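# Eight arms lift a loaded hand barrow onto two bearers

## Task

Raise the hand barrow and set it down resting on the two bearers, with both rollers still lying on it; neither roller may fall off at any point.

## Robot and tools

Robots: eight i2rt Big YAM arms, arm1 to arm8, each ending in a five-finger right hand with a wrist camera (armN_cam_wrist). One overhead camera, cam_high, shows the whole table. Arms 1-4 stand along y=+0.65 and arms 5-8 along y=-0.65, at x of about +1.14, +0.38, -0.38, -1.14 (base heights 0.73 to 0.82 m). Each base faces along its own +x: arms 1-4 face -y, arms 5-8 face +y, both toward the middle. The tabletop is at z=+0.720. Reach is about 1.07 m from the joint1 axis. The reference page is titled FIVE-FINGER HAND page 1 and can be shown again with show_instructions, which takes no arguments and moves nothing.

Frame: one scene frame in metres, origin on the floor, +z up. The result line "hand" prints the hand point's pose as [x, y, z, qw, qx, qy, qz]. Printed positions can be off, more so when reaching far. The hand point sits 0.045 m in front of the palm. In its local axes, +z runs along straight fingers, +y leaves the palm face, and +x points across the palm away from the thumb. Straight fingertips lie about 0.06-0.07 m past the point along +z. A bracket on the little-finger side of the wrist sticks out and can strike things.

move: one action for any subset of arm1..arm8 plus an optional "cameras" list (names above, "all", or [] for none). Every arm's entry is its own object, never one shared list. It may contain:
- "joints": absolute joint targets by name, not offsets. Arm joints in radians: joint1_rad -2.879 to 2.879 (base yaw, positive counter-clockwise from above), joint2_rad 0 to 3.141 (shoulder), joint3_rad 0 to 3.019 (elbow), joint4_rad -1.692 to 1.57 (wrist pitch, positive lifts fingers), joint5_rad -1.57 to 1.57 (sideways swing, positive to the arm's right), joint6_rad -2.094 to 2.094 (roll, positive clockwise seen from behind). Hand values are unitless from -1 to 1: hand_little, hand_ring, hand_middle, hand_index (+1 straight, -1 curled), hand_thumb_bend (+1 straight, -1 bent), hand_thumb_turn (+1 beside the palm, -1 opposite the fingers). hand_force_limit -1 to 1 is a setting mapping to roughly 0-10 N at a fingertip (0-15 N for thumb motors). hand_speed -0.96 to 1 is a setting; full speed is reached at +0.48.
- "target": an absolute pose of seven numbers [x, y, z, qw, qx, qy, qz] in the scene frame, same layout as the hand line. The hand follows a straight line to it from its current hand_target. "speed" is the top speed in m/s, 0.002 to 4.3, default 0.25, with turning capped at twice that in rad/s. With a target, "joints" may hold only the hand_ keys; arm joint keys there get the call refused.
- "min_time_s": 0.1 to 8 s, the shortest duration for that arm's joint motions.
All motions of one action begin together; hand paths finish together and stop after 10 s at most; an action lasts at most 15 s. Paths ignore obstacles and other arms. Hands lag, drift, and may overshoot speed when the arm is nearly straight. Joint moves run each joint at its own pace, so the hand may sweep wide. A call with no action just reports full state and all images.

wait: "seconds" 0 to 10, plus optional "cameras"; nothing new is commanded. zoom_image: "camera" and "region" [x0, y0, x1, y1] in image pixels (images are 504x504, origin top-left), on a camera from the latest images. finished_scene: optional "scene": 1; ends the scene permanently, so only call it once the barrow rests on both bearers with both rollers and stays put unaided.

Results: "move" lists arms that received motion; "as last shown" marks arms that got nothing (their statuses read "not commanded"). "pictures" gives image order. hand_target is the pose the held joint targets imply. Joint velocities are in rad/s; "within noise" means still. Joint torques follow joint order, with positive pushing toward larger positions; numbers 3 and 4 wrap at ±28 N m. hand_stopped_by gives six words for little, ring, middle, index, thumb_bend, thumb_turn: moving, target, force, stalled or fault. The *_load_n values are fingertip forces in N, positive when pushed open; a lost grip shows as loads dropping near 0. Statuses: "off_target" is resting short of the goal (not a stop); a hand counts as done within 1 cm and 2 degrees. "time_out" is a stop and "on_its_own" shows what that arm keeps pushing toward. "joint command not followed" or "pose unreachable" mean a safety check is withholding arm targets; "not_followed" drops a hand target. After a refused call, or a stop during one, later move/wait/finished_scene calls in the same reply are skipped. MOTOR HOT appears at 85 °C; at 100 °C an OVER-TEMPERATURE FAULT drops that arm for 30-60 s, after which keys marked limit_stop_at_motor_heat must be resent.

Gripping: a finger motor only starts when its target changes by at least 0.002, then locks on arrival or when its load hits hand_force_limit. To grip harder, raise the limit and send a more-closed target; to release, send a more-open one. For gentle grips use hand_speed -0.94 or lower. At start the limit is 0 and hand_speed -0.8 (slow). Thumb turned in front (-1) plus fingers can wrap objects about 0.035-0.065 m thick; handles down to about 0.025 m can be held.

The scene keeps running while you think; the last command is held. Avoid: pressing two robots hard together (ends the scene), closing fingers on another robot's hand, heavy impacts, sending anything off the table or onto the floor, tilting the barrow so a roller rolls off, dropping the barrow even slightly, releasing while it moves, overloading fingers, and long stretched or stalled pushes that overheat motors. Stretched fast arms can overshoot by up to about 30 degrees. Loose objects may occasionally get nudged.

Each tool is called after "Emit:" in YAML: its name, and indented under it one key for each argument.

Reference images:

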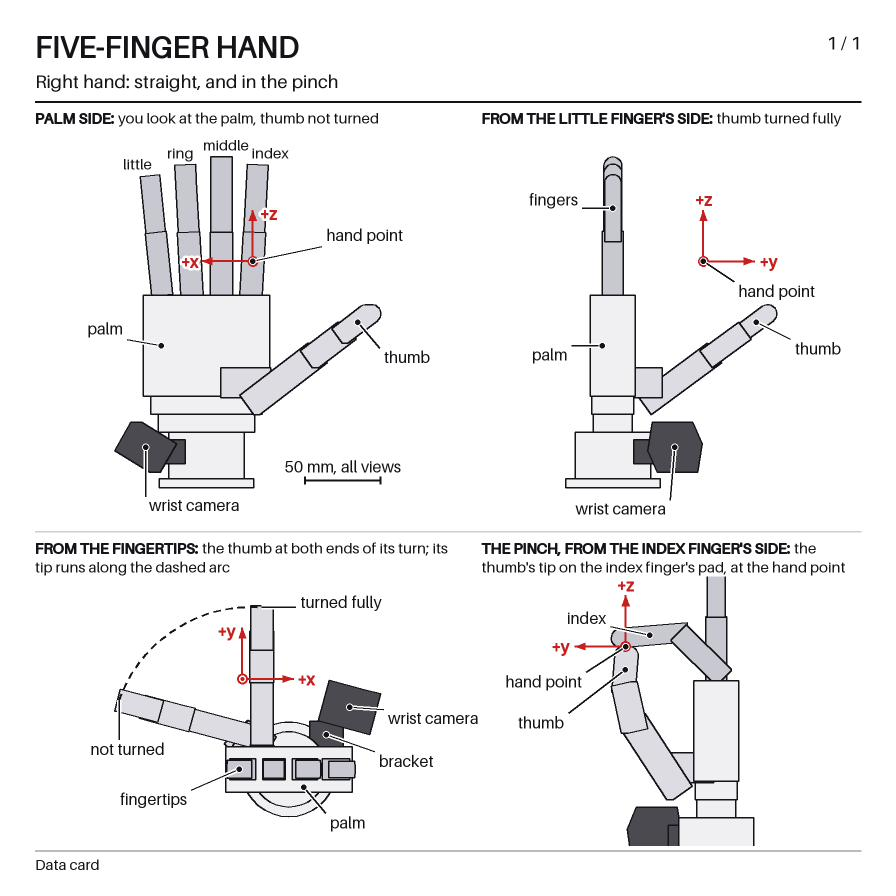

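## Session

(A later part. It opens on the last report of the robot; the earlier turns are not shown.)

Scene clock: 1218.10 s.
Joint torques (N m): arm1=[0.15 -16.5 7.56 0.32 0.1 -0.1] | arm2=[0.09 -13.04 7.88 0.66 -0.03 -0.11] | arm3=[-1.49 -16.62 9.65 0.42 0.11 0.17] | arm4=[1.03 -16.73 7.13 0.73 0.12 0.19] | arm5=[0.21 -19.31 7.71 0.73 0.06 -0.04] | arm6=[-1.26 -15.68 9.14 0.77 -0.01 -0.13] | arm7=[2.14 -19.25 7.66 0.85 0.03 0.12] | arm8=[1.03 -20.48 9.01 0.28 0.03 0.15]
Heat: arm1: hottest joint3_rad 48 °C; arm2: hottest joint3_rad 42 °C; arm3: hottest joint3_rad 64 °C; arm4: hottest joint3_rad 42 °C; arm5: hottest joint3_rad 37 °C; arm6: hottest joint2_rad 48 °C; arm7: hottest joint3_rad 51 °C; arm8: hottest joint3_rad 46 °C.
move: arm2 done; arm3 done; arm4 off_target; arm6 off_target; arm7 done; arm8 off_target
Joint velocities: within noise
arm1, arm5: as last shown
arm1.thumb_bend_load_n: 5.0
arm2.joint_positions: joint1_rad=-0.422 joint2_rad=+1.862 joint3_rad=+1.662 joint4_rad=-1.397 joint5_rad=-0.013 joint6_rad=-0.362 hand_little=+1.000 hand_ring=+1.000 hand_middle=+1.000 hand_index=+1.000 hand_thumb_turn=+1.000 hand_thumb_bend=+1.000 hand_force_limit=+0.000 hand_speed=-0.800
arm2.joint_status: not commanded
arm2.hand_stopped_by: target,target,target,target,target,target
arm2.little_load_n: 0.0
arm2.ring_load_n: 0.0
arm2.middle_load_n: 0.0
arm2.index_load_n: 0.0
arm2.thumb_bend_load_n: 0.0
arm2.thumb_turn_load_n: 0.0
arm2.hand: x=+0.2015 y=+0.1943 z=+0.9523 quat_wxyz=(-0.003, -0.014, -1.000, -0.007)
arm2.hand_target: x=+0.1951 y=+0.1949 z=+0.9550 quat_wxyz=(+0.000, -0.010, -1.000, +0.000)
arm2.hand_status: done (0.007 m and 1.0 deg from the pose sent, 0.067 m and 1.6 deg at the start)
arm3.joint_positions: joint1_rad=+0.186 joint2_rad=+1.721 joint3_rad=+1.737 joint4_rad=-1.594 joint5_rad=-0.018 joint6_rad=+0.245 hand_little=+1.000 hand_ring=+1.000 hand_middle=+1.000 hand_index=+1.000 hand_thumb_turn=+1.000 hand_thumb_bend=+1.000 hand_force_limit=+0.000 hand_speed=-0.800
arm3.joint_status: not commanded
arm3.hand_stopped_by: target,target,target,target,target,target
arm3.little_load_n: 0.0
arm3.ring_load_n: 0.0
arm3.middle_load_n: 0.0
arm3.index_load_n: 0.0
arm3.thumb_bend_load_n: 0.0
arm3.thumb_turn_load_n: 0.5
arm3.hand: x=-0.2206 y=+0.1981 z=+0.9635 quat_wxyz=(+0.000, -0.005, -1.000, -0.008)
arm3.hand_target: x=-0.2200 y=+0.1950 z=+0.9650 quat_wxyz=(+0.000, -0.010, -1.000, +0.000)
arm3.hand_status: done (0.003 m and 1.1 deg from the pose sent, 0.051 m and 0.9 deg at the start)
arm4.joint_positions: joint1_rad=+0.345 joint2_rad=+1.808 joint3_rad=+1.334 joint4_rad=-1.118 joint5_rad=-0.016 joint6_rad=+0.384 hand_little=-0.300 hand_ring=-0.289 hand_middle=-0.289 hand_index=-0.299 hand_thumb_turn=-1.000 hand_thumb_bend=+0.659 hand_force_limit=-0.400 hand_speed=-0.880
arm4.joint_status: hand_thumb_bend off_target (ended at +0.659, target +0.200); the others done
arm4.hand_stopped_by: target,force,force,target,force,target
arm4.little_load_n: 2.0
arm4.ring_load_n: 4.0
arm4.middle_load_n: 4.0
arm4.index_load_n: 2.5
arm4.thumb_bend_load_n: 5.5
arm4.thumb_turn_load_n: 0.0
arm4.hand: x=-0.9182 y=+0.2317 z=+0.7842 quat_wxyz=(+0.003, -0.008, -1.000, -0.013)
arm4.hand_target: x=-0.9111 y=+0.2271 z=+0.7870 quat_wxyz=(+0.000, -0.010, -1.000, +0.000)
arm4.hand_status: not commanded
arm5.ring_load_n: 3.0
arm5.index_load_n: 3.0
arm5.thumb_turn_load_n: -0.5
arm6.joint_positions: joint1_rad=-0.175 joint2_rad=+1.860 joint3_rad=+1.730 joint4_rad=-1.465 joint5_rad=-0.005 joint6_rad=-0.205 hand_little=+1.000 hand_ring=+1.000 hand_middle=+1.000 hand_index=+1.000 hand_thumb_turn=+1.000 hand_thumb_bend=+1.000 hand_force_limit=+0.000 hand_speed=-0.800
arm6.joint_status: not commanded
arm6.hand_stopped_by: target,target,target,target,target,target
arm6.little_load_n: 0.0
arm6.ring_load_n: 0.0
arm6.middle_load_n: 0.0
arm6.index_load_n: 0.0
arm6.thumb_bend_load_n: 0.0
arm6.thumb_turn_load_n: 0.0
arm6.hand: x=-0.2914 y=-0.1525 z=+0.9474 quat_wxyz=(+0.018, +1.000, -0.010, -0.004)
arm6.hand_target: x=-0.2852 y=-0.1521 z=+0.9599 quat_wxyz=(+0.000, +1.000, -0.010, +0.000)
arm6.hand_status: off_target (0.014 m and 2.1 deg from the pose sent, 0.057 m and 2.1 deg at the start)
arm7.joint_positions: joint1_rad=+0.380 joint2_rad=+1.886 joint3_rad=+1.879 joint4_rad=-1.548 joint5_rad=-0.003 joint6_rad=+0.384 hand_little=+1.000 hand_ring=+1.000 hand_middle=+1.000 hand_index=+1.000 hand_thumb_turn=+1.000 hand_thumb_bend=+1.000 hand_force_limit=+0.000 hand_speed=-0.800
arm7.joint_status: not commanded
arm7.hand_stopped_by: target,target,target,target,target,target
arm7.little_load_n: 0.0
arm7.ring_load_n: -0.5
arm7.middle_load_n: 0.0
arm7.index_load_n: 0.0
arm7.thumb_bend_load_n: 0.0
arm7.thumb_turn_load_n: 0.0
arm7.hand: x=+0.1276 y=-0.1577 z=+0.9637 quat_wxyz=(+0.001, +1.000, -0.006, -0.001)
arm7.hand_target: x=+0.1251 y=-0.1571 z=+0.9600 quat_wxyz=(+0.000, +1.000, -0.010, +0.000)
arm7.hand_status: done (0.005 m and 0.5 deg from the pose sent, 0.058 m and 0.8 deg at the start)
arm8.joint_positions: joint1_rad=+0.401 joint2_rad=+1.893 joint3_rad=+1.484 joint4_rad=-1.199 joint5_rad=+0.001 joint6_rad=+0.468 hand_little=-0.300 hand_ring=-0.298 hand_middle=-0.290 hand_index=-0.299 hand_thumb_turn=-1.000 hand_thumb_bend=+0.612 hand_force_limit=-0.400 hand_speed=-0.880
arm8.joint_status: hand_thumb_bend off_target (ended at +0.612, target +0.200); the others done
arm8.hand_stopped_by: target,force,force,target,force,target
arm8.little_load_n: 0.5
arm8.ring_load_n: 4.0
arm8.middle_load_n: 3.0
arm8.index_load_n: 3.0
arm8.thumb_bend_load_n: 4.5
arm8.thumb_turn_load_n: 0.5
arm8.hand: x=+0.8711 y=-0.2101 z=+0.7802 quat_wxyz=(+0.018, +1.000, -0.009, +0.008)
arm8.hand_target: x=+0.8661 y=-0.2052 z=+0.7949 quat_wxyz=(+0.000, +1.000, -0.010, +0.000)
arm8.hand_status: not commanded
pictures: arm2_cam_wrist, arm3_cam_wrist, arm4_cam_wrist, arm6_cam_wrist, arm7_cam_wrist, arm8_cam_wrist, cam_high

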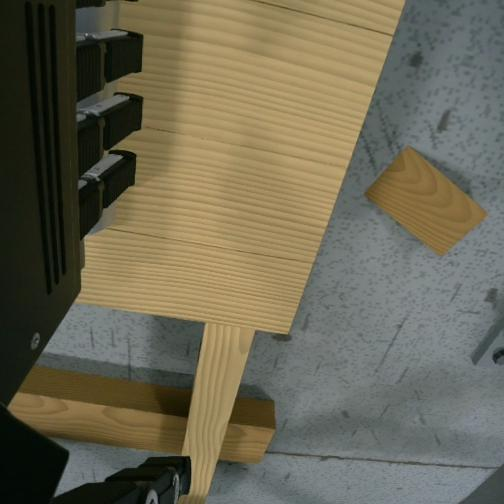

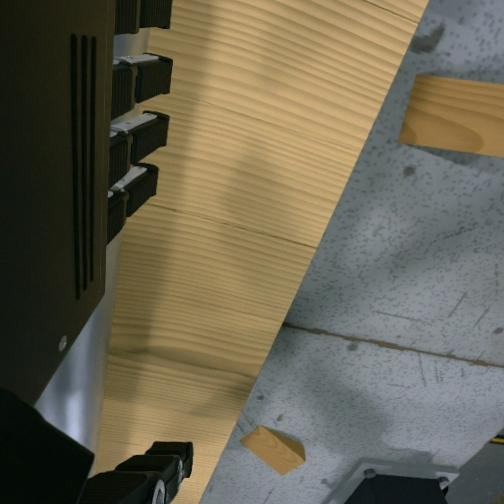

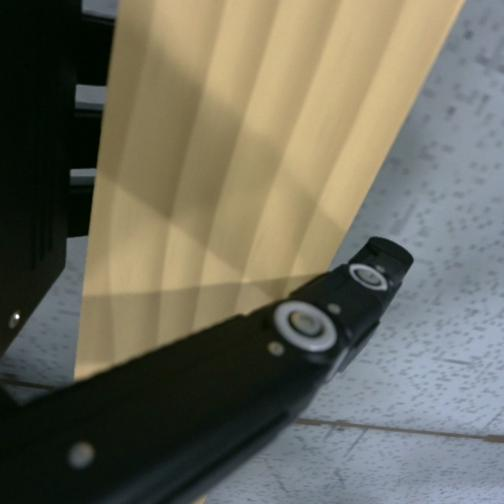

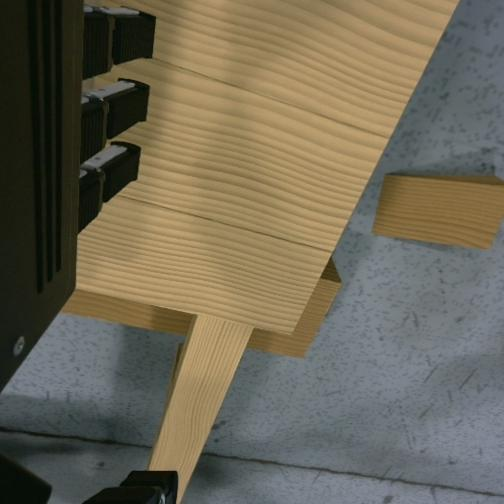

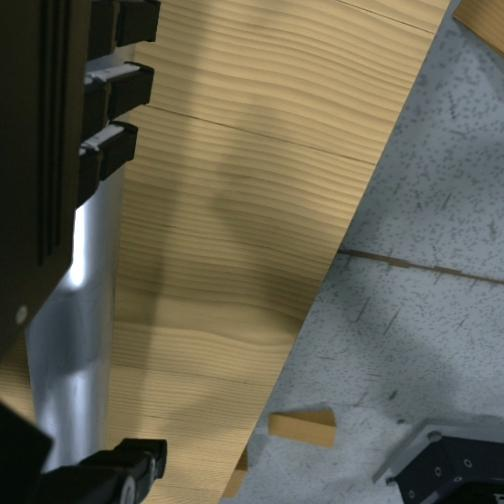

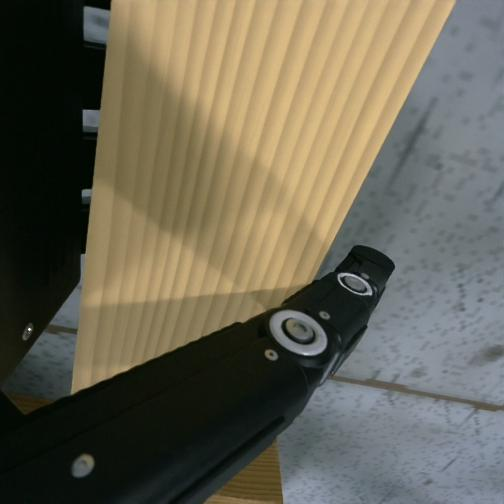

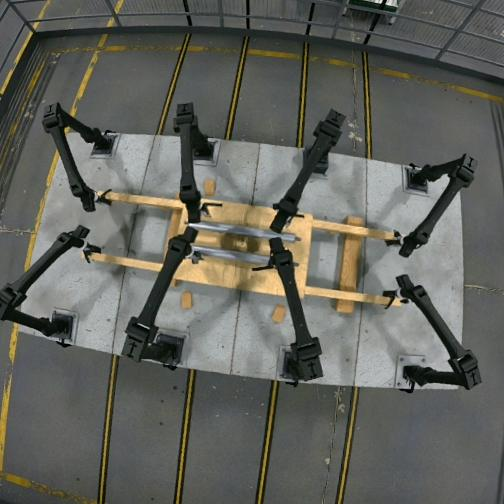

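Emit:
move:
  arm2: {"target":[0.195,0.2005,0.928,0,0.01,1,0],"speed":0.08}
  arm3: {"target":[-0.22,0.192,0.927,0,0.01,1,0],"speed":0.08}
  arm6: {"target":[-0.28,-0.148,0.937,0,1,-0.01,0],"speed":0.08}
  arm7: {"target":[0.125,-0.1655,0.922,0,1,-0.01,0],"speed":0.08}
  cameras: ["arm2_cam_wrist","arm3_cam_wrist","arm6_cam_wrist","arm7_cam_wrist"]

Scene clock: 1262.70 s.
Joint torques (N m): arm1=[-0.44 -16.32 7.51 0.09 0.09 -0.09] | arm2=[-0.03 -12.81 7.65 0.66 -0.02 -0.11] | arm3=[-1.26 -15.97 9.4 0.38 0.12 0.15] | arm4=[1.79 -16.79 7.04 0.65 0.11 0.18] | arm5=[0.38 -19.37 7.68 0.69 0.05 -0.04] | arm6=[-1.32 -13.98 8.95 0.83 -0.02 -0.13] | arm7=[2.37 -20.13 7.46 0.87 0.01 0.16] | arm8=[0.91 -20.48 8.99 0.29 0.04 0.15]
Heat: arm1: hottest joint3_rad 48 °C; arm2: hottest joint3_rad 45 °C; arm3: hottest joint3_rad 57 °C; arm4: hottest joint3_rad 40 °C; arm5: hottest joint3_rad 37 °C; arm6: hottest joint2_rad 46 °C; arm7: hottest joint3_rad 48 °C; arm8: hottest joint3_rad 47 °C.
move: arm2 done; arm3 done; arm6 done; arm7 done
Joint velocities: within noise
arm1.joint_positions: joint1_rad=-0.437 joint2_rad=+1.943 joint3_rad=+1.508 joint4_rad=-1.145 joint5_rad=+0.002 joint6_rad=-0.410 hand_little=-0.298 hand_ring=-0.278 hand_middle=-0.256 hand_index=-0.279 hand_thumb_turn=-1.000 hand_thumb_bend=+0.646 hand_force_limit=-0.400 hand_speed=-0.880
arm1.joint_status: not commanded
arm1.hand_stopped_by: force,force,force,force,force,target
arm1.little_load_n: 3.0
arm1.ring_load_n: 3.5
arm1.middle_load_n: 1.5
arm1.index_load_n: 3.5
arm1.thumb_bend_load_n: 5.0
arm1.thumb_turn_load_n: 0.0
arm1.hand: x=+0.9340 y=+0.1945 z=+0.7790 quat_wxyz=(-0.002, -0.012, -1.000, -0.006)
arm1.hand_target: x=+0.9280 y=+0.1951 z=+0.7830 quat_wxyz=(+0.000, -0.010, -1.000, +0.000)
arm1.hand_status: not commanded
arm2.joint_positions: joint1_rad=-0.423 joint2_rad=+1.862 joint3_rad=+1.595 joint4_rad=-1.326 joint5_rad=-0.013 joint6_rad=-0.365 hand_little=+1.000 hand_ring=+1.000 hand_middle=+1.000 hand_index=+1.000 hand_thumb_turn=+1.000 hand_thumb_bend=+1.000 hand_force_limit=+0.000 hand_speed=-0.800
arm2.joint_status: not commanded
arm2.hand_stopped_by: target,target,target,target,target,target
arm2.little_load_n: 0.0
arm2.ring_load_n: 0.0
arm2.middle_load_n: 0.0
arm2.index_load_n: 0.0
arm2.thumb_bend_load_n: 0.0
arm2.thumb_turn_load_n: 0.0
arm2.hand: x=+0.2024 y=+0.1990 z=+0.9269 quat_wxyz=(-0.003, -0.013, -1.000, -0.006)
arm2.hand_target: x=+0.1951 y=+0.2005 z=+0.9280 quat_wxyz=(+0.000, -0.010, -1.000, +0.000)
arm2.hand_status: done (0.008 m and 0.8 deg from the pose sent, 0.026 m and 1.0 deg at the start)
arm3.joint_positions: joint1_rad=+0.186 joint2_rad=+1.724 joint3_rad=+1.656 joint4_rad=-1.499 joint5_rad=-0.018 joint6_rad=+0.245 hand_little=+1.000 hand_ring=+1.000 hand_middle=+1.000 hand_index=+1.000 hand_thumb_turn=+1.000 hand_thumb_bend=+1.000 hand_force_limit=+0.000 hand_speed=-0.800
arm3.joint_status: not commanded
arm3.hand_stopped_by: target,target,target,target,target,target
arm3.little_load_n: 0.0
arm3.ring_load_n: 0.0
arm3.middle_load_n: 0.0
arm3.index_load_n: 0.0
arm3.thumb_bend_load_n: 0.0
arm3.thumb_turn_load_n: 0.5
arm3.hand: x=-0.2203 y=+0.1951 z=+0.9304 quat_wxyz=(-0.001, -0.004, -1.000, -0.002)
arm3.hand_target: x=-0.2200 y=+0.1920 z=+0.9270 quat_wxyz=(+0.000, -0.010, -1.000, +0.000)
arm3.hand_status: done (0.005 m and 0.7 deg from the pose sent, 0.037 m and 1.1 deg at the start)
arm4, arm8: as last shown
arm4.ring_load_n: 4.5
arm4.thumb_bend_load_n: 6.0
arm5.joint_positions: joint1_rad=-0.395 joint2_rad=+1.951 joint3_rad=+1.563 joint4_rad=-1.200 joint5_rad=+0.016 joint6_rad=-0.328 hand_little=-0.300 hand_ring=-0.290 hand_middle=-0.267 hand_index=-0.278 hand_thumb_turn=-1.000 hand_thumb_bend=+0.636 hand_force_limit=-0.400 hand_speed=-0.880
arm5.joint_status: not commanded
arm5.hand_stopped_by: target,force,force,force,force,target
arm5.little_load_n: 0.0
arm5.ring_load_n: 3.5
arm5.middle_load_n: 2.0
arm5.index_load_n: 3.5
arm5.thumb_bend_load_n: 4.5
arm5.thumb_turn_load_n: 0.0
arm5.hand: x=-0.9713 y=-0.1692 z=+0.7969 quat_wxyz=(+0.007, +1.000, -0.010, -0.001)
arm5.hand_target: x=-0.9680 y=-0.1690 z=+0.7999 quat_wxyz=(+0.000, +1.000, -0.010, +0.000)
arm5.hand_status: not commanded
arm6.joint_positions: joint1_rad=-0.181 joint2_rad=+1.860 joint3_rad=+1.705 joint4_rad=-1.415 joint5_rad=-0.005 joint6_rad=-0.212 hand_little=+1.000 hand_ring=+1.000 hand_middle=+1.000 hand_index=+1.000 hand_thumb_turn=+1.000 hand_thumb_bend=+1.000 hand_force_limit=+0.000 hand_speed=-0.800
arm6.joint_status: not commanded
arm6.hand_stopped_by: target,target,target,target,target,target
arm6.little_load_n: 0.0
arm6.ring_load_n: 0.0
arm6.middle_load_n: 0.0
arm6.index_load_n: 0.0
arm6.thumb_bend_load_n: -0.5
arm6.thumb_turn_load_n: 0.0
arm6.hand: x=-0.2868 y=-0.1483 z=+0.9362 quat_wxyz=(+0.005, +1.000, -0.010, -0.002)
arm6.hand_target: x=-0.2801 y=-0.1480 z=+0.9370 quat_wxyz=(+0.000, +1.000, -0.010, +0.000)
arm6.hand_status: done (0.007 m and 0.7 deg from the pose sent, 0.016 m and 2.1 deg at the start)
arm7.joint_positions: joint1_rad=+0.382 joint2_rad=+1.886 joint3_rad=+1.761 joint4_rad=-1.442 joint5_rad=-0.003 joint6_rad=+0.387 hand_little=+1.000 hand_ring=+1.000 hand_middle=+1.000 hand_index=+1.000 hand_thumb_turn=+1.000 hand_thumb_bend=+1.000 hand_force_limit=+0.000 hand_speed=-0.800
arm7.joint_status: not commanded
arm7.hand_stopped_by: target,target,target,target,target,target
arm7.little_load_n: 0.0
arm7.ring_load_n: 0.0
arm7.middle_load_n: 0.0
arm7.index_load_n: 0.0
arm7.thumb_bend_load_n: 0.0
arm7.thumb_turn_load_n: 0.0
arm7.hand: x=+0.1292 y=-0.1642 z=+0.9194 quat_wxyz=(+0.006, +1.000, -0.006, +0.001)
arm7.hand_target: x=+0.1250 y=-0.1656 z=+0.9219 quat_wxyz=(+0.000, +1.000, -0.010, +0.000)
arm7.hand_status: done (0.005 m and 0.8 deg from the pose sent, 0.043 m and 0.5 deg at the start)

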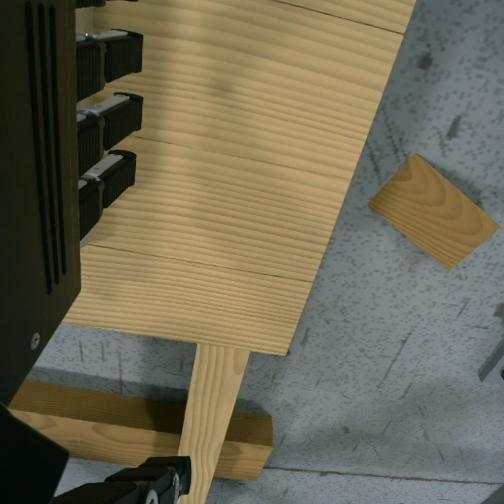

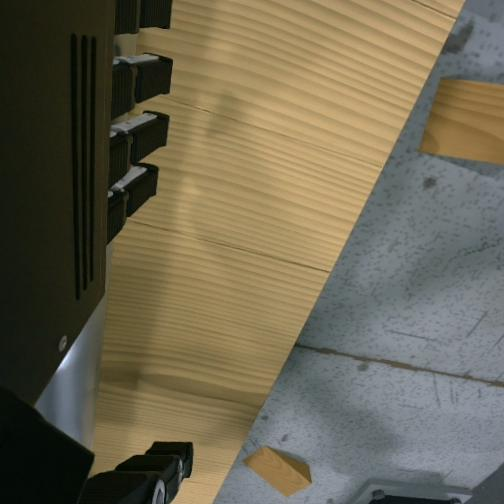

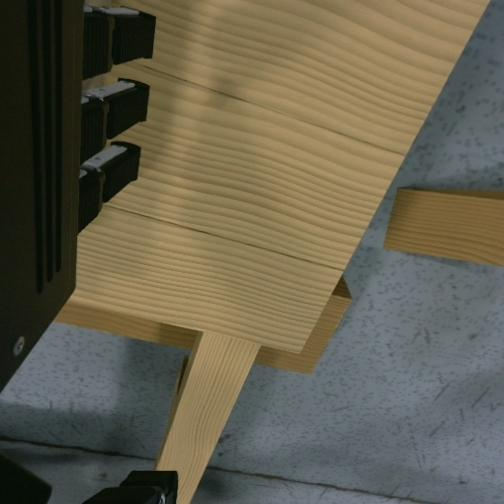

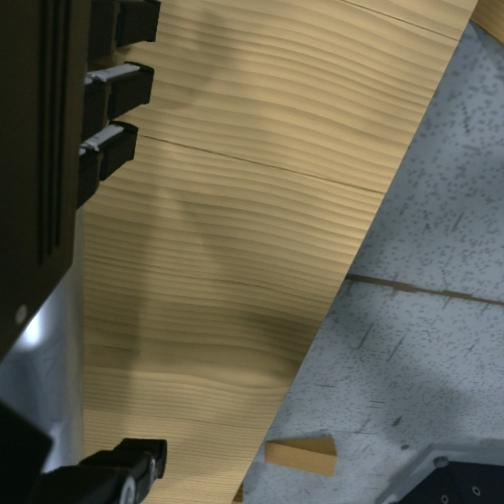

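Emit:
move:
  arm1: {"target":[0.928,0.195,0.798,0,0.01,1,0],"speed":0.04}
  arm4: {"target":[-0.911,0.227,0.802,0,0.01,1,0],"speed":0.04}
  arm5: {"target":[-0.968,-0.169,0.815,0,1,-0.01,0],"speed":0.04}
  arm8: {"target":[0.866,-0.205,0.810,0,1,-0.01,0],"speed":0.04}
  cameras: ["arm1_cam_wrist","arm4_cam_wrist","arm5_cam_wrist","arm8_cam_wrist"]

Scene clock: 1277.07 s.
Joint torques (N m): arm1=[-0.15 -17.49 8.59 -0.96 0.11 -0.12] | arm2=[-0.15 -12.75 7.62 0.62 -0.03 -0.11] | arm3=[-1.38 -16.15 9.32 0.44 0.13 0.16] | arm4=[1.08 -18.78 8.47 -0.62 0.11 0.21] | arm5=[0.32 -20.48 9.25 -0.42 0.04 -0.03] | arm6=[-1.32 -14.04 8.95 0.83 -0.02 -0.13] | arm7=[2.49 -20.42 7.43 0.88 0.04 0.14] | arm8=[0.97 -21.83 10.66 -0.96 0.01 0.15]
Heat: arm1: hottest joint3_rad 48 °C; arm2: hottest joint3_rad 45 °C; arm3: hottest joint3_rad 54 °C; arm4: hottest joint3_rad 39 °C; arm5: hottest joint3_rad 37 °C; arm6: hottest joint2_rad 45 °C; arm7: hottest joint3_rad 48 °C; arm8: hottest joint3_rad 47 °C.
move: arm1 off_target; arm4 off_target; arm5 off_target; arm8 off_target
Joint velocities: within noise
arm1.joint_positions: joint1_rad=-0.437 joint2_rad=+1.943 joint3_rad=+1.508 joint4_rad=-1.148 joint5_rad=+0.001 joint6_rad=-0.412 hand_little=-0.298 hand_ring=-0.278 hand_middle=-0.256 hand_index=-0.279 hand_thumb_turn=-1.000 hand_thumb_bend=+0.646 hand_force_limit=-0.400 hand_speed=-0.880
arm1.joint_status: not commanded
arm1.hand_stopped_by: force,force,force,force,force,target
arm1.little_load_n: 3.0
arm1.ring_load_n: 3.5
arm1.middle_load_n: 1.5
arm1.index_load_n: 3.5
arm1.thumb_bend_load_n: 4.0
arm1.thumb_turn_load_n: 0.0
arm1.hand: x=+0.9343 y=+0.1952 z=+0.7792 quat_wxyz=(-0.003, -0.010, -1.000, -0.007)
arm1.hand_target: x=+0.9281 y=+0.1953 z=+0.7977 quat_wxyz=(+0.000, -0.010, -1.000, +0.000)
arm1.hand_status: off_target (0.020 m and 0.9 deg from the pose sent, 0.020 m and 0.7 deg at the start)
arm2, arm3, arm6, arm7: as last shown
arm2.joint_positions: joint1_rad=-0.423 joint2_rad=+1.862 joint3_rad=+1.595 joint4_rad=-1.326 joint5_rad=-0.013 joint6_rad=-0.366 hand_little=+1.000 hand_ring=+1.000 hand_middle=+1.000 hand_index=+1.000 hand_thumb_turn=+1.000 hand_thumb_bend=+1.000 hand_force_limit=+0.000 hand_speed=-0.800
arm2.thumb_bend_load_n: -0.5
arm2.hand: x=+0.2024 y=+0.1990 z=+0.9269 quat_wxyz=(-0.003, -0.012, -1.000, -0.006)
arm3.ring_load_n: 0.5
arm3.thumb_turn_load_n: 0.0
arm4.joint_positions: joint1_rad=+0.345 joint2_rad=+1.808 joint3_rad=+1.334 joint4_rad=-1.123 joint5_rad=-0.016 joint6_rad=+0.384 hand_little=-0.300 hand_ring=-0.289 hand_middle=-0.289 hand_index=-0.299 hand_thumb_turn=-1.000 hand_thumb_bend=+0.659 hand_force_limit=-0.400 hand_speed=-0.880
arm4.joint_status: not commanded
arm4.hand_stopped_by: target,force,force,target,force,target
arm4.little_load_n: 2.0
arm4.ring_load_n: 4.5
arm4.middle_load_n: 4.0
arm4.index_load_n: 3.0
arm4.thumb_bend_load_n: 5.5
arm4.thumb_turn_load_n: 0.0
arm4.hand: x=-0.9187 y=+0.2329 z=+0.7844 quat_wxyz=(+0.004, -0.008, -1.000, -0.015)
arm4.hand_target: x=-0.9112 y=+0.2274 z=+0.8018 quat_wxyz=(+0.000, -0.010, -1.000, +0.000)
arm4.hand_status: off_target (0.020 m and 1.8 deg from the pose sent, 0.020 m and 1.5 deg at the start)
arm5.joint_positions: joint1_rad=-0.395 joint2_rad=+1.951 joint3_rad=+1.563 joint4_rad=-1.210 joint5_rad=+0.016 joint6_rad=-0.328 hand_little=-0.300 hand_ring=-0.290 hand_middle=-0.267 hand_index=-0.278 hand_thumb_turn=-1.000 hand_thumb_bend=+0.636 hand_force_limit=-0.400 hand_speed=-0.880
arm5.joint_status: not commanded
arm5.hand_stopped_by: target,force,force,force,force,target
arm5.little_load_n: 0.0
arm5.ring_load_n: 3.5
arm5.middle_load_n: 2.0
arm5.index_load_n: 3.5
arm5.thumb_bend_load_n: 4.5
arm5.thumb_turn_load_n: 0.0
arm5.hand: x=-0.9720 y=-0.1715 z=+0.7977 quat_wxyz=(+0.011, +1.000, -0.009, -0.003)
arm5.hand_target: x=-0.9681 y=-0.1693 z=+0.8148 quat_wxyz=(+0.000, +1.000, -0.010, +0.000)
arm5.hand_status: off_target (0.018 m and 1.3 deg from the pose sent, 0.018 m and 0.8 deg at the start)
arm6.thumb_bend_load_n: 0.0
arm7.thumb_turn_load_n: 0.5
arm8.joint_positions: joint1_rad=+0.401 joint2_rad=+1.893 joint3_rad=+1.484 joint4_rad=-1.201 joint5_rad=+0.002 joint6_rad=+0.468 hand_little=-0.300 hand_ring=-0.298 hand_middle=-0.290 hand_index=-0.299 hand_thumb_turn=-1.000 hand_thumb_bend=+0.612 hand_force_limit=-0.400 hand_speed=-0.880
arm8.joint_status: not commanded
arm8.hand_stopped_by: target,force,force,target,force,target
arm8.little_load_n: 0.0
arm8.ring_load_n: 4.5
arm8.middle_load_n: 3.5
arm8.index_load_n: 3.0
arm8.thumb_bend_load_n: 4.0
arm8.thumb_turn_load_n: 0.5
arm8.hand: x=+0.8715 y=-0.2105 z=+0.7802 quat_wxyz=(+0.018, +1.000, -0.009, +0.008)
arm8.hand_target: x=+0.8663 y=-0.2057 z=+0.8094 quat_wxyz=(+0.000, +1.000, -0.010, +0.000)
arm8.hand_status: off_target (0.031 m and 2.3 deg from the pose sent, 0.031 m and 2.2 deg at the start)

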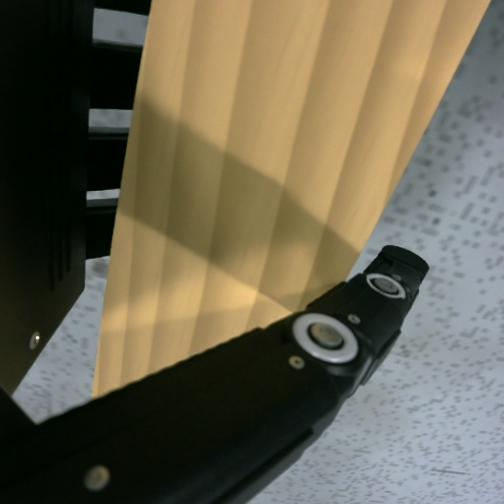

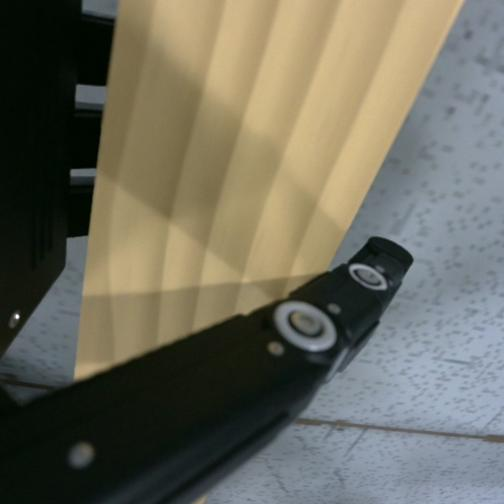

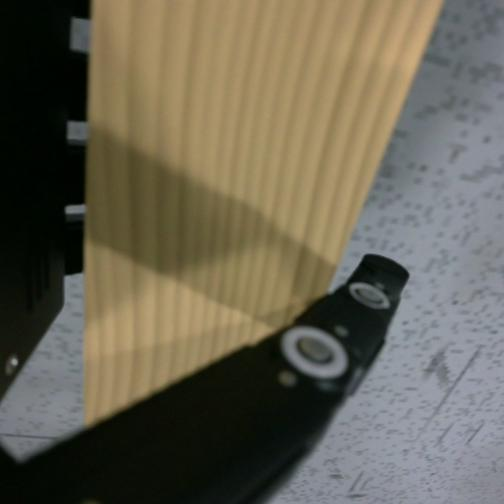

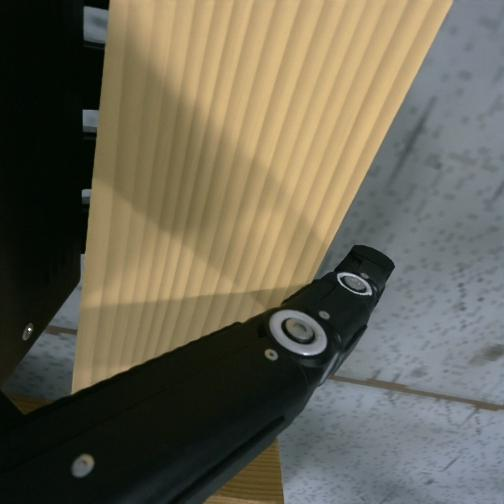

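Emit:
move:
  arm1: {"target":[0.928,0.195,0.823,0,0.01,1,0],"speed":0.04}
  arm4: {"target":[-0.911,0.227,0.827,0,0.01,1,0],"speed":0.04}
  arm5: {"target":[-0.968,-0.169,0.840,0,1,-0.01,0],"speed":0.04}
  arm8: {"target":[0.866,-0.205,0.835,0,1,-0.01,0],"speed":0.04}

Scene clock: 1301.50 s.
Joint torques (N m): arm1=[0.09 -19.43 10.81 -2.28 0.22 -0.01] | arm2=[-0.09 -12.92 7.64 0.65 -0.03 -0.11] | arm3=[-1.32 -15.85 9.25 0.47 0.13 0.14] | arm4=[1.14 -20.95 10.48 -2.63 0.12 0.15] | arm5=[0.32 -22.48 11.69 -2.55 0.05 -0.01] | arm6=[-1.32 -13.98 8.95 0.81 -0.02 -0.13] | arm7=[2.55 -20.07 7.35 0.8 0.02 0.14] | arm8=[0.91 -23.88 13.16 -2.76 -0.14 0.04]
Heat: arm1: hottest joint3_rad 49 °C; arm2: hottest joint3_rad 45 °C; arm3: hottest joint3_rad 51 °C; arm4: hottest joint3_rad 41 °C; arm5: hottest joint3_rad 38 °C; arm6: hottest joint2_rad 44 °C; arm7: hottest joint3_rad 46 °C; arm8: hottest joint3_rad 48 °C.
move: arm1 off_target; arm4 off_target; arm5 off_target; arm8 off_target
Joint velocities: within noise
arm1.joint_positions: joint1_rad=-0.437 joint2_rad=+1.943 joint3_rad=+1.512 joint4_rad=-1.158 joint5_rad=-0.001 joint6_rad=-0.424 hand_little=-0.298 hand_ring=-0.278 hand_middle=-0.256 hand_index=-0.278 hand_thumb_turn=-1.000 hand_thumb_bend=+0.646 hand_force_limit=-0.400 hand_speed=-0.880
arm1.joint_status: not commanded
arm1.hand_stopped_by: force,force,force,force,force,target
arm1.little_load_n: 3.0
arm1.ring_load_n: 4.0
arm1.middle_load_n: 2.5
arm1.index_load_n: 5.0
arm1.thumb_bend_load_n: 1.5
arm1.thumb_turn_load_n: 0.0
arm1.hand: x=+0.9344 y=+0.1964 z=+0.7810 quat_wxyz=(-0.006, -0.004, -1.000, -0.010)
arm1.hand_target: x=+0.9285 y=+0.1958 z=+0.8213 quat_wxyz=(+0.000, -0.010, -1.000, +0.001)
arm1.hand_status: off_target (0.043 m and 1.4 deg from the pose sent, 0.044 m and 0.9 deg at the start)
arm2, arm3, arm6, arm7: as last shown
arm2.thumb_bend_load_n: 0.0
arm4.joint_positions: joint1_rad=+0.345 joint2_rad=+1.807 joint3_rad=+1.336 joint4_rad=-1.129 joint5_rad=-0.016 joint6_rad=+0.385 hand_little=-0.299 hand_ring=-0.289 hand_middle=-0.289 hand_index=-0.299 hand_thumb_turn=-1.000 hand_thumb_bend=+0.659 hand_force_limit=-0.400 hand_speed=-0.880
arm4.joint_status: not commanded
arm4.hand_stopped_by: target,force,force,target,force,target
arm4.little_load_n: 3.5
arm4.ring_load_n: 5.5
arm4.middle_load_n: 5.0
arm4.index_load_n: 3.5
arm4.thumb_bend_load_n: 5.0
arm4.thumb_turn_load_n: 0.0
arm4.hand: x=-0.9188 y=+0.2333 z=+0.7857 quat_wxyz=(+0.004, -0.008, -1.000, -0.016)
arm4.hand_target: x=-0.9115 y=+0.2281 z=+0.8255 quat_wxyz=(-0.001, -0.010, -1.000, +0.001)
arm4.hand_status: off_target (0.042 m and 1.9 deg from the pose sent, 0.044 m and 1.8 deg at the start)
arm5.joint_positions: joint1_rad=-0.395 joint2_rad=+1.950 joint3_rad=+1.565 joint4_rad=-1.216 joint5_rad=+0.016 joint6_rad=-0.330 hand_little=-0.300 hand_ring=-0.289 hand_middle=-0.267 hand_index=-0.278 hand_thumb_turn=-1.000 hand_thumb_bend=+0.636 hand_force_limit=-0.400 hand_speed=-0.880
arm5.joint_status: not commanded
arm5.hand_stopped_by: target,force,force,force,force,target
arm5.little_load_n: 0.0
arm5.ring_load_n: 4.5
arm5.middle_load_n: 3.5
arm5.index_load_n: 5.0
arm5.thumb_bend_load_n: 2.5
arm5.thumb_turn_load_n: 0.0
arm5.hand: x=-0.9722 y=-0.1725 z=+0.7990 quat_wxyz=(+0.013, +1.000, -0.008, -0.003)
arm5.hand_target: x=-0.9684 y=-0.1699 z=+0.8386 quat_wxyz=(-0.001, +1.000, -0.010, +0.000)
arm5.hand_status: off_target (0.041 m and 1.6 deg from the pose sent, 0.043 m and 1.3 deg at the start)
arm7.thumb_turn_load_n: 0.0
arm8.joint_positions: joint1_rad=+0.401 joint2_rad=+1.893 joint3_rad=+1.488 joint4_rad=-1.211 joint5_rad=+0.005 joint6_rad=+0.480 hand_little=-0.300 hand_ring=-0.298 hand_middle=-0.290 hand_index=-0.299 hand_thumb_turn=-1.000 hand_thumb_bend=+0.612 hand_force_limit=-0.400 hand_speed=-0.880
arm8.joint_status: not commanded
arm8.hand_stopped_by: target,force,force,target,force,target
arm8.little_load_n: 2.0
arm8.ring_load_n: 6.5
arm8.middle_load_n: 4.5
arm8.index_load_n: 4.0
arm8.thumb_bend_load_n: 2.5
arm8.thumb_turn_load_n: 0.0
arm8.hand: x=+0.8718 y=-0.2107 z=+0.7816 quat_wxyz=(+0.020, +1.000, -0.015, +0.011)
arm8.hand_target: x=+0.8667 y=-0.2065 z=+0.8327 quat_wxyz=(-0.001, +1.000, -0.010, +0.000)
arm8.hand_status: off_target (0.054 m and 2.7 deg from the pose sent, 0.055 m and 2.3 deg at the start)
pictures: none

Emit:
move:
  arm1: {"target":[0.928,0.196,0.848,0,0.01,1,0],"speed":0.04}
  arm4: {"target":[-0.911,0.228,0.852,0,0.01,1,0],"speed":0.04}
  arm5: {"target":[-0.968,-0.170,0.865,0,1,-0.01,0],"speed":0.04}
  arm8: {"target":[0.866,-0.206,0.855,0,1,-0.01,0],"speed":0.04}
  cameras: ["arm1_cam_wrist","arm8_cam_wrist"]

Scene clock: 1312.93 s.
Joint torques (N m): arm1=[-0.09 -20.84 11.84 -3.21 0.27 0.07] | arm2=[-0.09 -12.81 7.65 0.66 -0.02 -0.11] | arm3=[-1.61 -16.09 9.31 0.43 0.12 0.14] | arm4=[0.91 -23.71 11.71 -3.9 -0.08 0.12] | arm5=[0.56 -24.41 13.19 -3.64 0.02 0.08] | arm6=[-1.32 -13.98 8.94 0.83 -0.02 -0.13] | arm7=[2.84 -20.25 7.45 0.87 0.05 0.14] | arm8=[1.03 -25.41 14.05 -3.63 -0.36 0.04]
Heat: arm1: hottest joint3_rad 50 °C; arm2: hottest joint3_rad 45 °C; arm3: hottest joint3_rad 50 °C; arm4: hottest joint3_rad 44 °C; arm5: hottest joint3_rad 40 °C; arm6: hottest joint2_rad 44 °C; arm7: hottest joint3_rad 46 °C; arm8: hottest joint3_rad 48 °C.
move: arm1 off_target; arm4 off_target; arm5 off_target; arm8 off_target
Joint velocities: within noise
arm1.joint_positions: joint1_rad=-0.438 joint2_rad=+1.943 joint3_rad=+1.527 joint4_rad=-1.193 joint5_rad=-0.002 joint6_rad=-0.429 hand_little=-0.298 hand_ring=-0.278 hand_middle=-0.256 hand_index=-0.278 hand_thumb_turn=-1.000 hand_thumb_bend=+0.646 hand_force_limit=-0.400 hand_speed=-0.880
arm1.joint_status: not commanded
arm1.hand_stopped_by: force,force,force,force,force,target
arm1.little_load_n: 3.0
arm1.ring_load_n: 4.5
arm1.middle_load_n: 4.5
arm1.index_load_n: 7.0
arm1.thumb_bend_load_n: 1.5
arm1.thumb_turn_load_n: 1.0
arm1.hand: x=+0.9348 y=+0.1993 z=+0.7879 quat_wxyz=(-0.010, -0.003, -1.000, -0.018)
arm1.hand_target: x=+0.9290 y=+0.1976 z=+0.8447 quat_wxyz=(+0.000, -0.010, -1.000, +0.001)
arm1.hand_status: off_target (0.061 m and 2.5 deg from the pose sent, 0.067 m and 1.5 deg at the start)
arm2, arm3, arm6, arm7: as last shown
arm2.little_load_n: 0.5
arm3.ring_load_n: 0.0
arm4.joint_positions: joint1_rad=+0.345 joint2_rad=+1.807 joint3_rad=+1.352 joint4_rad=-1.148 joint5_rad=-0.012 joint6_rad=+0.388 hand_little=-0.299 hand_ring=-0.289 hand_middle=-0.289 hand_index=-0.299 hand_thumb_turn=-1.000 hand_thumb_bend=+0.659 hand_force_limit=-0.400 hand_speed=-0.880
arm4.joint_status: not commanded
arm4.hand_stopped_by: target,force,force,target,force,target
arm4.little_load_n: 5.0
arm4.ring_load_n: 7.5
arm4.middle_load_n: 6.0
arm4.index_load_n: 4.5
arm4.thumb_bend_load_n: 4.0
arm4.thumb_turn_load_n: -0.5
arm4.hand: x=-0.9185 y=+0.2310 z=+0.7911 quat_wxyz=(+0.006, -0.010, -1.000, -0.017)
arm4.hand_target: x=-0.9117 y=+0.2297 z=+0.8483 quat_wxyz=(-0.001, -0.010, -1.000, +0.001)
arm4.hand_status: off_target (0.061 m and 2.1 deg from the pose sent, 0.067 m and 1.9 deg at the start)
arm5.joint_positions: joint1_rad=-0.397 joint2_rad=+1.950 joint3_rad=+1.577 joint4_rad=-1.243 joint5_rad=+0.016 joint6_rad=-0.339 hand_little=-0.300 hand_ring=-0.289 hand_middle=-0.267 hand_index=-0.278 hand_thumb_turn=-1.000 hand_thumb_bend=+0.636 hand_force_limit=-0.400 hand_speed=-0.880
arm5.joint_status: not commanded
arm5.hand_stopped_by: target,force,force,force,force,target
arm5.little_load_n: 0.0
arm5.ring_load_n: 5.0
arm5.middle_load_n: 4.0
arm5.index_load_n: 6.0
arm5.thumb_bend_load_n: 2.0
arm5.thumb_turn_load_n: 0.0
arm5.hand: x=-0.9715 y=-0.1754 z=+0.8044 quat_wxyz=(+0.020, +1.000, -0.005, -0.006)
arm5.hand_target: x=-0.9689 y=-0.1719 z=+0.8619 quat_wxyz=(-0.001, +1.000, -0.010, +0.000)
arm5.hand_status: off_target (0.061 m and 2.5 deg from the pose sent, 0.066 m and 1.6 deg at the start)
arm6.ring_load_n: 0.5
arm8.joint_positions: joint1_rad=+0.401 joint2_rad=+1.893 joint3_rad=+1.504 joint4_rad=-1.231 joint5_rad=+0.010 joint6_rad=+0.482 hand_little=-0.300 hand_ring=-0.298 hand_middle=-0.290 hand_index=-0.299 hand_thumb_turn=-1.000 hand_thumb_bend=+0.612 hand_force_limit=-0.400 hand_speed=-0.880
arm8.joint_status: not commanded
arm8.hand_stopped_by: target,force,force,target,force,target
arm8.little_load_n: 3.5
arm8.ring_load_n: 8.0
arm8.middle_load_n: 5.0
arm8.index_load_n: 4.5
arm8.thumb_bend_load_n: 1.5
arm8.thumb_turn_load_n: 0.0
arm8.hand: x=+0.8717 y=-0.2089 z=+0.7873 quat_wxyz=(+0.020, +1.000, -0.015, +0.014)
arm8.hand_target: x=+0.8669 y=-0.2080 z=+0.8511 quat_wxyz=(-0.001, +1.000, -0.010, -0.001)
arm8.hand_status: off_target (0.068 m and 2.9 deg from the pose sent, 0.074 m and 2.7 deg at the start)

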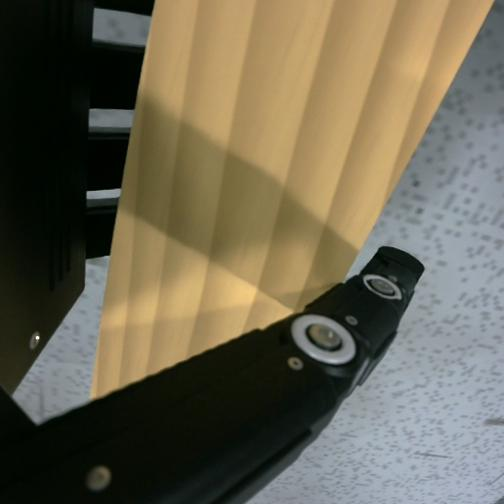

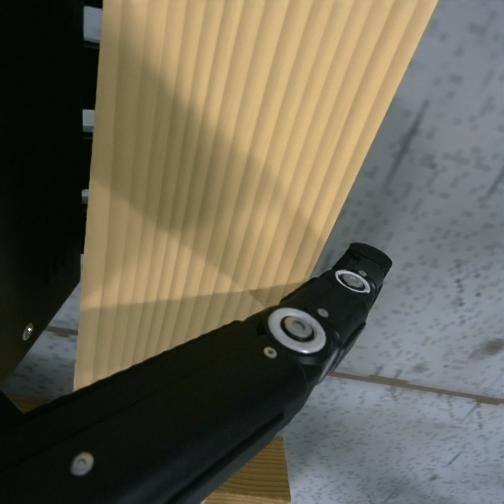

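Emit:
move:
  arm1: {"target":[0.928,0.196,0.870,0,0.01,1,0],"speed":0.04}
  arm4: {"target":[-0.911,0.228,0.872,0,0.01,1,0],"speed":0.04}
  arm5: {"target":[-0.968,-0.170,0.885,0,1,-0.01,0],"speed":0.04}
  arm8: {"target":[0.866,-0.206,0.872,0,1,-0.01,0],"speed":0.04}
  cameras: ["arm2_cam_wrist","arm3_cam_wrist","arm6_cam_wrist","arm7_cam_wrist"]

Scene clock: 1332.63 s.
Joint torques (N m): arm1=[-0.09 -22.24 12.3 -3.3 0.19 0.1] | arm2=[-0.15 -12.57 7.62 0.65 -0.03 -0.11] | arm3=[-1.32 -16.15 9.33 0.38 0.13 0.14] | arm4=[0.79 -25.05 11.97 -4.05 -0.07 0.12] | arm5=[0.56 -25.82 13.61 -3.7 -0.01 0.08] | arm6=[-1.32 -14.04 8.94 0.83 -0.02 -0.13] | arm7=[2.61 -20.31 7.38 0.84 0.04 0.15] | arm8=[1.03 -26.46 14.28 -3.6 -0.36 0.03]
Heat: arm1: hottest joint3_rad 50 °C; arm2: hottest joint3_rad 45 °C; arm3: hottest joint3_rad 49 °C; arm4: hottest joint3_rad 50 °C; arm5: hottest joint3_rad 44 °C; arm6: hottest joint2_rad 44 °C; arm7: hottest joint3_rad 45 °C; arm8: hottest joint2_rad 48 °C.
move: arm1 off_target; arm4 off_target; arm5 off_target; arm8 off_target
Joint velocities: within noise
arm1.joint_positions: joint1_rad=-0.438 joint2_rad=+1.943 joint3_rad=+1.555 joint4_rad=-1.240 joint5_rad=-0.002 joint6_rad=-0.429 hand_little=-0.298 hand_ring=-0.278 hand_middle=-0.256 hand_index=-0.278 hand_thumb_turn=-1.000 hand_thumb_bend=+0.646 hand_force_limit=-0.400 hand_speed=-0.880
arm1.joint_status: not commanded
arm1.hand_stopped_by: force,force,force,force,force,target
arm1.little_load_n: 2.5
arm1.ring_load_n: 4.5
arm1.middle_load_n: 4.5
arm1.index_load_n: 8.0
arm1.thumb_bend_load_n: 2.5
arm1.thumb_turn_load_n: 1.5
arm1.hand: x=+0.9351 y=+0.2000 z=+0.7992 quat_wxyz=(-0.014, -0.003, -1.000, -0.027)
arm1.hand_target: x=+0.9294 y=+0.1983 z=+0.8655 quat_wxyz=(+0.000, -0.010, -1.000, +0.001)
arm1.hand_status: off_target (0.071 m and 3.6 deg from the pose sent, 0.083 m and 2.5 deg at the start)
arm2, arm3, arm6, arm7: as last shown
arm2.little_load_n: 0.0
arm4.joint_positions: joint1_rad=+0.345 joint2_rad=+1.807 joint3_rad=+1.381 joint4_rad=-1.196 joint5_rad=-0.012 joint6_rad=+0.390 hand_little=-0.299 hand_ring=-0.289 hand_middle=-0.289 hand_index=-0.299 hand_thumb_turn=-1.000 hand_thumb_bend=+0.659 hand_force_limit=-0.400 hand_speed=-0.880
arm4.joint_status: not commanded
arm4.hand_stopped_by: target,force,force,target,force,target
arm4.little_load_n: 5.5
arm4.ring_load_n: 8.0
arm4.middle_load_n: 6.0
arm4.index_load_n: 4.0
arm4.thumb_bend_load_n: 4.0
arm4.thumb_turn_load_n: -0.5
arm4.hand: x=-0.9185 y=+0.2317 z=+0.8020 quat_wxyz=(+0.010, -0.011, -1.000, -0.026)
arm4.hand_target: x=-0.9119 y=+0.2304 z=+0.8673 quat_wxyz=(-0.001, -0.010, -1.000, +0.001)
arm4.hand_status: off_target (0.071 m and 3.2 deg from the pose sent, 0.081 m and 2.1 deg at the start)
arm5.joint_positions: joint1_rad=-0.398 joint2_rad=+1.950 joint3_rad=+1.603 joint4_rad=-1.288 joint5_rad=+0.017 joint6_rad=-0.340 hand_little=-0.300 hand_ring=-0.289 hand_middle=-0.267 hand_index=-0.278 hand_thumb_turn=-1.000 hand_thumb_bend=+0.636 hand_force_limit=-0.400 hand_speed=-0.880
arm5.joint_status: not commanded
arm5.hand_stopped_by: target,force,force,force,force,target
arm5.little_load_n: 0.0
arm5.ring_load_n: 4.5
arm5.middle_load_n: 3.5
arm5.index_load_n: 7.0
arm5.thumb_bend_load_n: 2.0
arm5.thumb_turn_load_n: 0.0
arm5.hand: x=-0.9714 y=-0.1769 z=+0.8153 quat_wxyz=(+0.029, +1.000, -0.004, -0.009)
arm5.hand_target: x=-0.9691 y=-0.1729 z=+0.8809 quat_wxyz=(-0.001, +1.000, -0.010, +0.000)
arm5.hand_status: off_target (0.070 m and 3.5 deg from the pose sent, 0.081 m and 2.5 deg at the start)
arm6.ring_load_n: 0.0
arm6.thumb_turn_load_n: 0.5
arm7.thumb_bend_load_n: -0.5
arm8.joint_positions: joint1_rad=+0.401 joint2_rad=+1.893 joint3_rad=+1.530 joint4_rad=-1.272 joint5_rad=+0.010 joint6_rad=+0.483 hand_little=-0.300 hand_ring=-0.298 hand_middle=-0.290 hand_index=-0.299 hand_thumb_turn=-1.000 hand_thumb_bend=+0.612 hand_force_limit=-0.400 hand_speed=-0.880
arm8.joint_status: not commanded
arm8.hand_stopped_by: target,force,force,target,force,target
arm8.little_load_n: 4.0
arm8.ring_load_n: 8.5
arm8.middle_load_n: 5.0
arm8.index_load_n: 4.0
arm8.thumb_bend_load_n: 2.0
arm8.thumb_turn_load_n: 0.0
arm8.hand: x=+0.8719 y=-0.2093 z=+0.7974 quat_wxyz=(+0.027, +0.999, -0.016, +0.018)
arm8.hand_target: x=+0.8671 y=-0.2087 z=+0.8672 quat_wxyz=(-0.001, +1.000, -0.010, -0.001)
arm8.hand_status: off_target (0.075 m and 3.8 deg from the pose sent, 0.085 m and 2.9 deg at the start)

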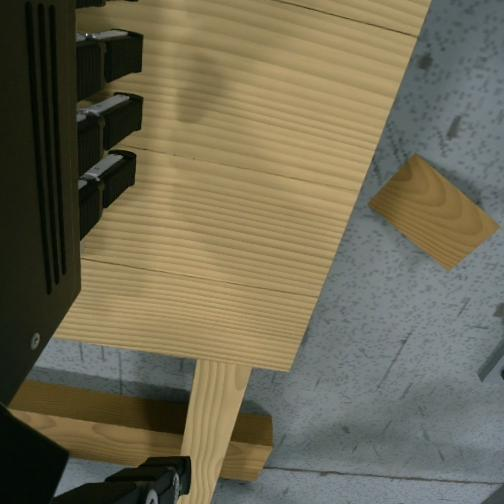

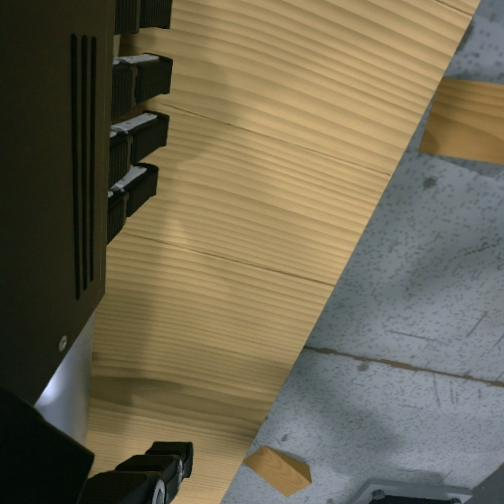

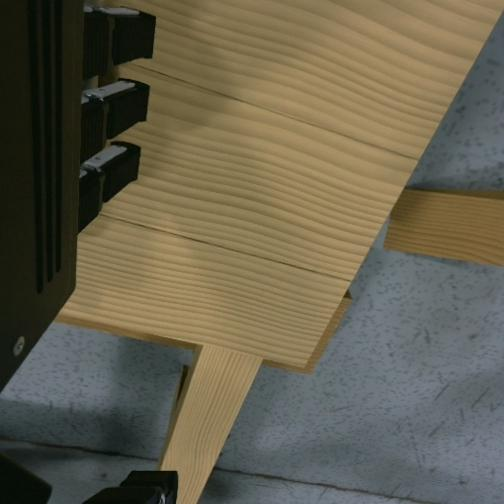

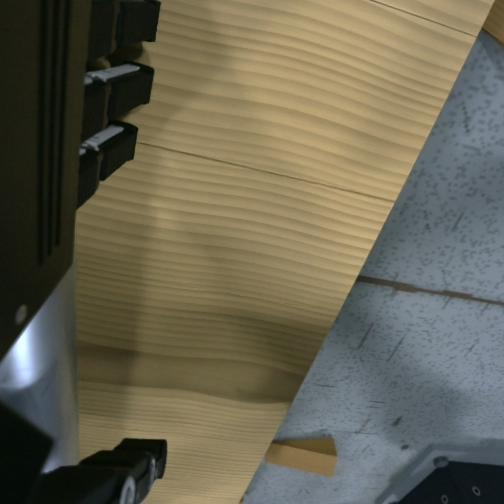

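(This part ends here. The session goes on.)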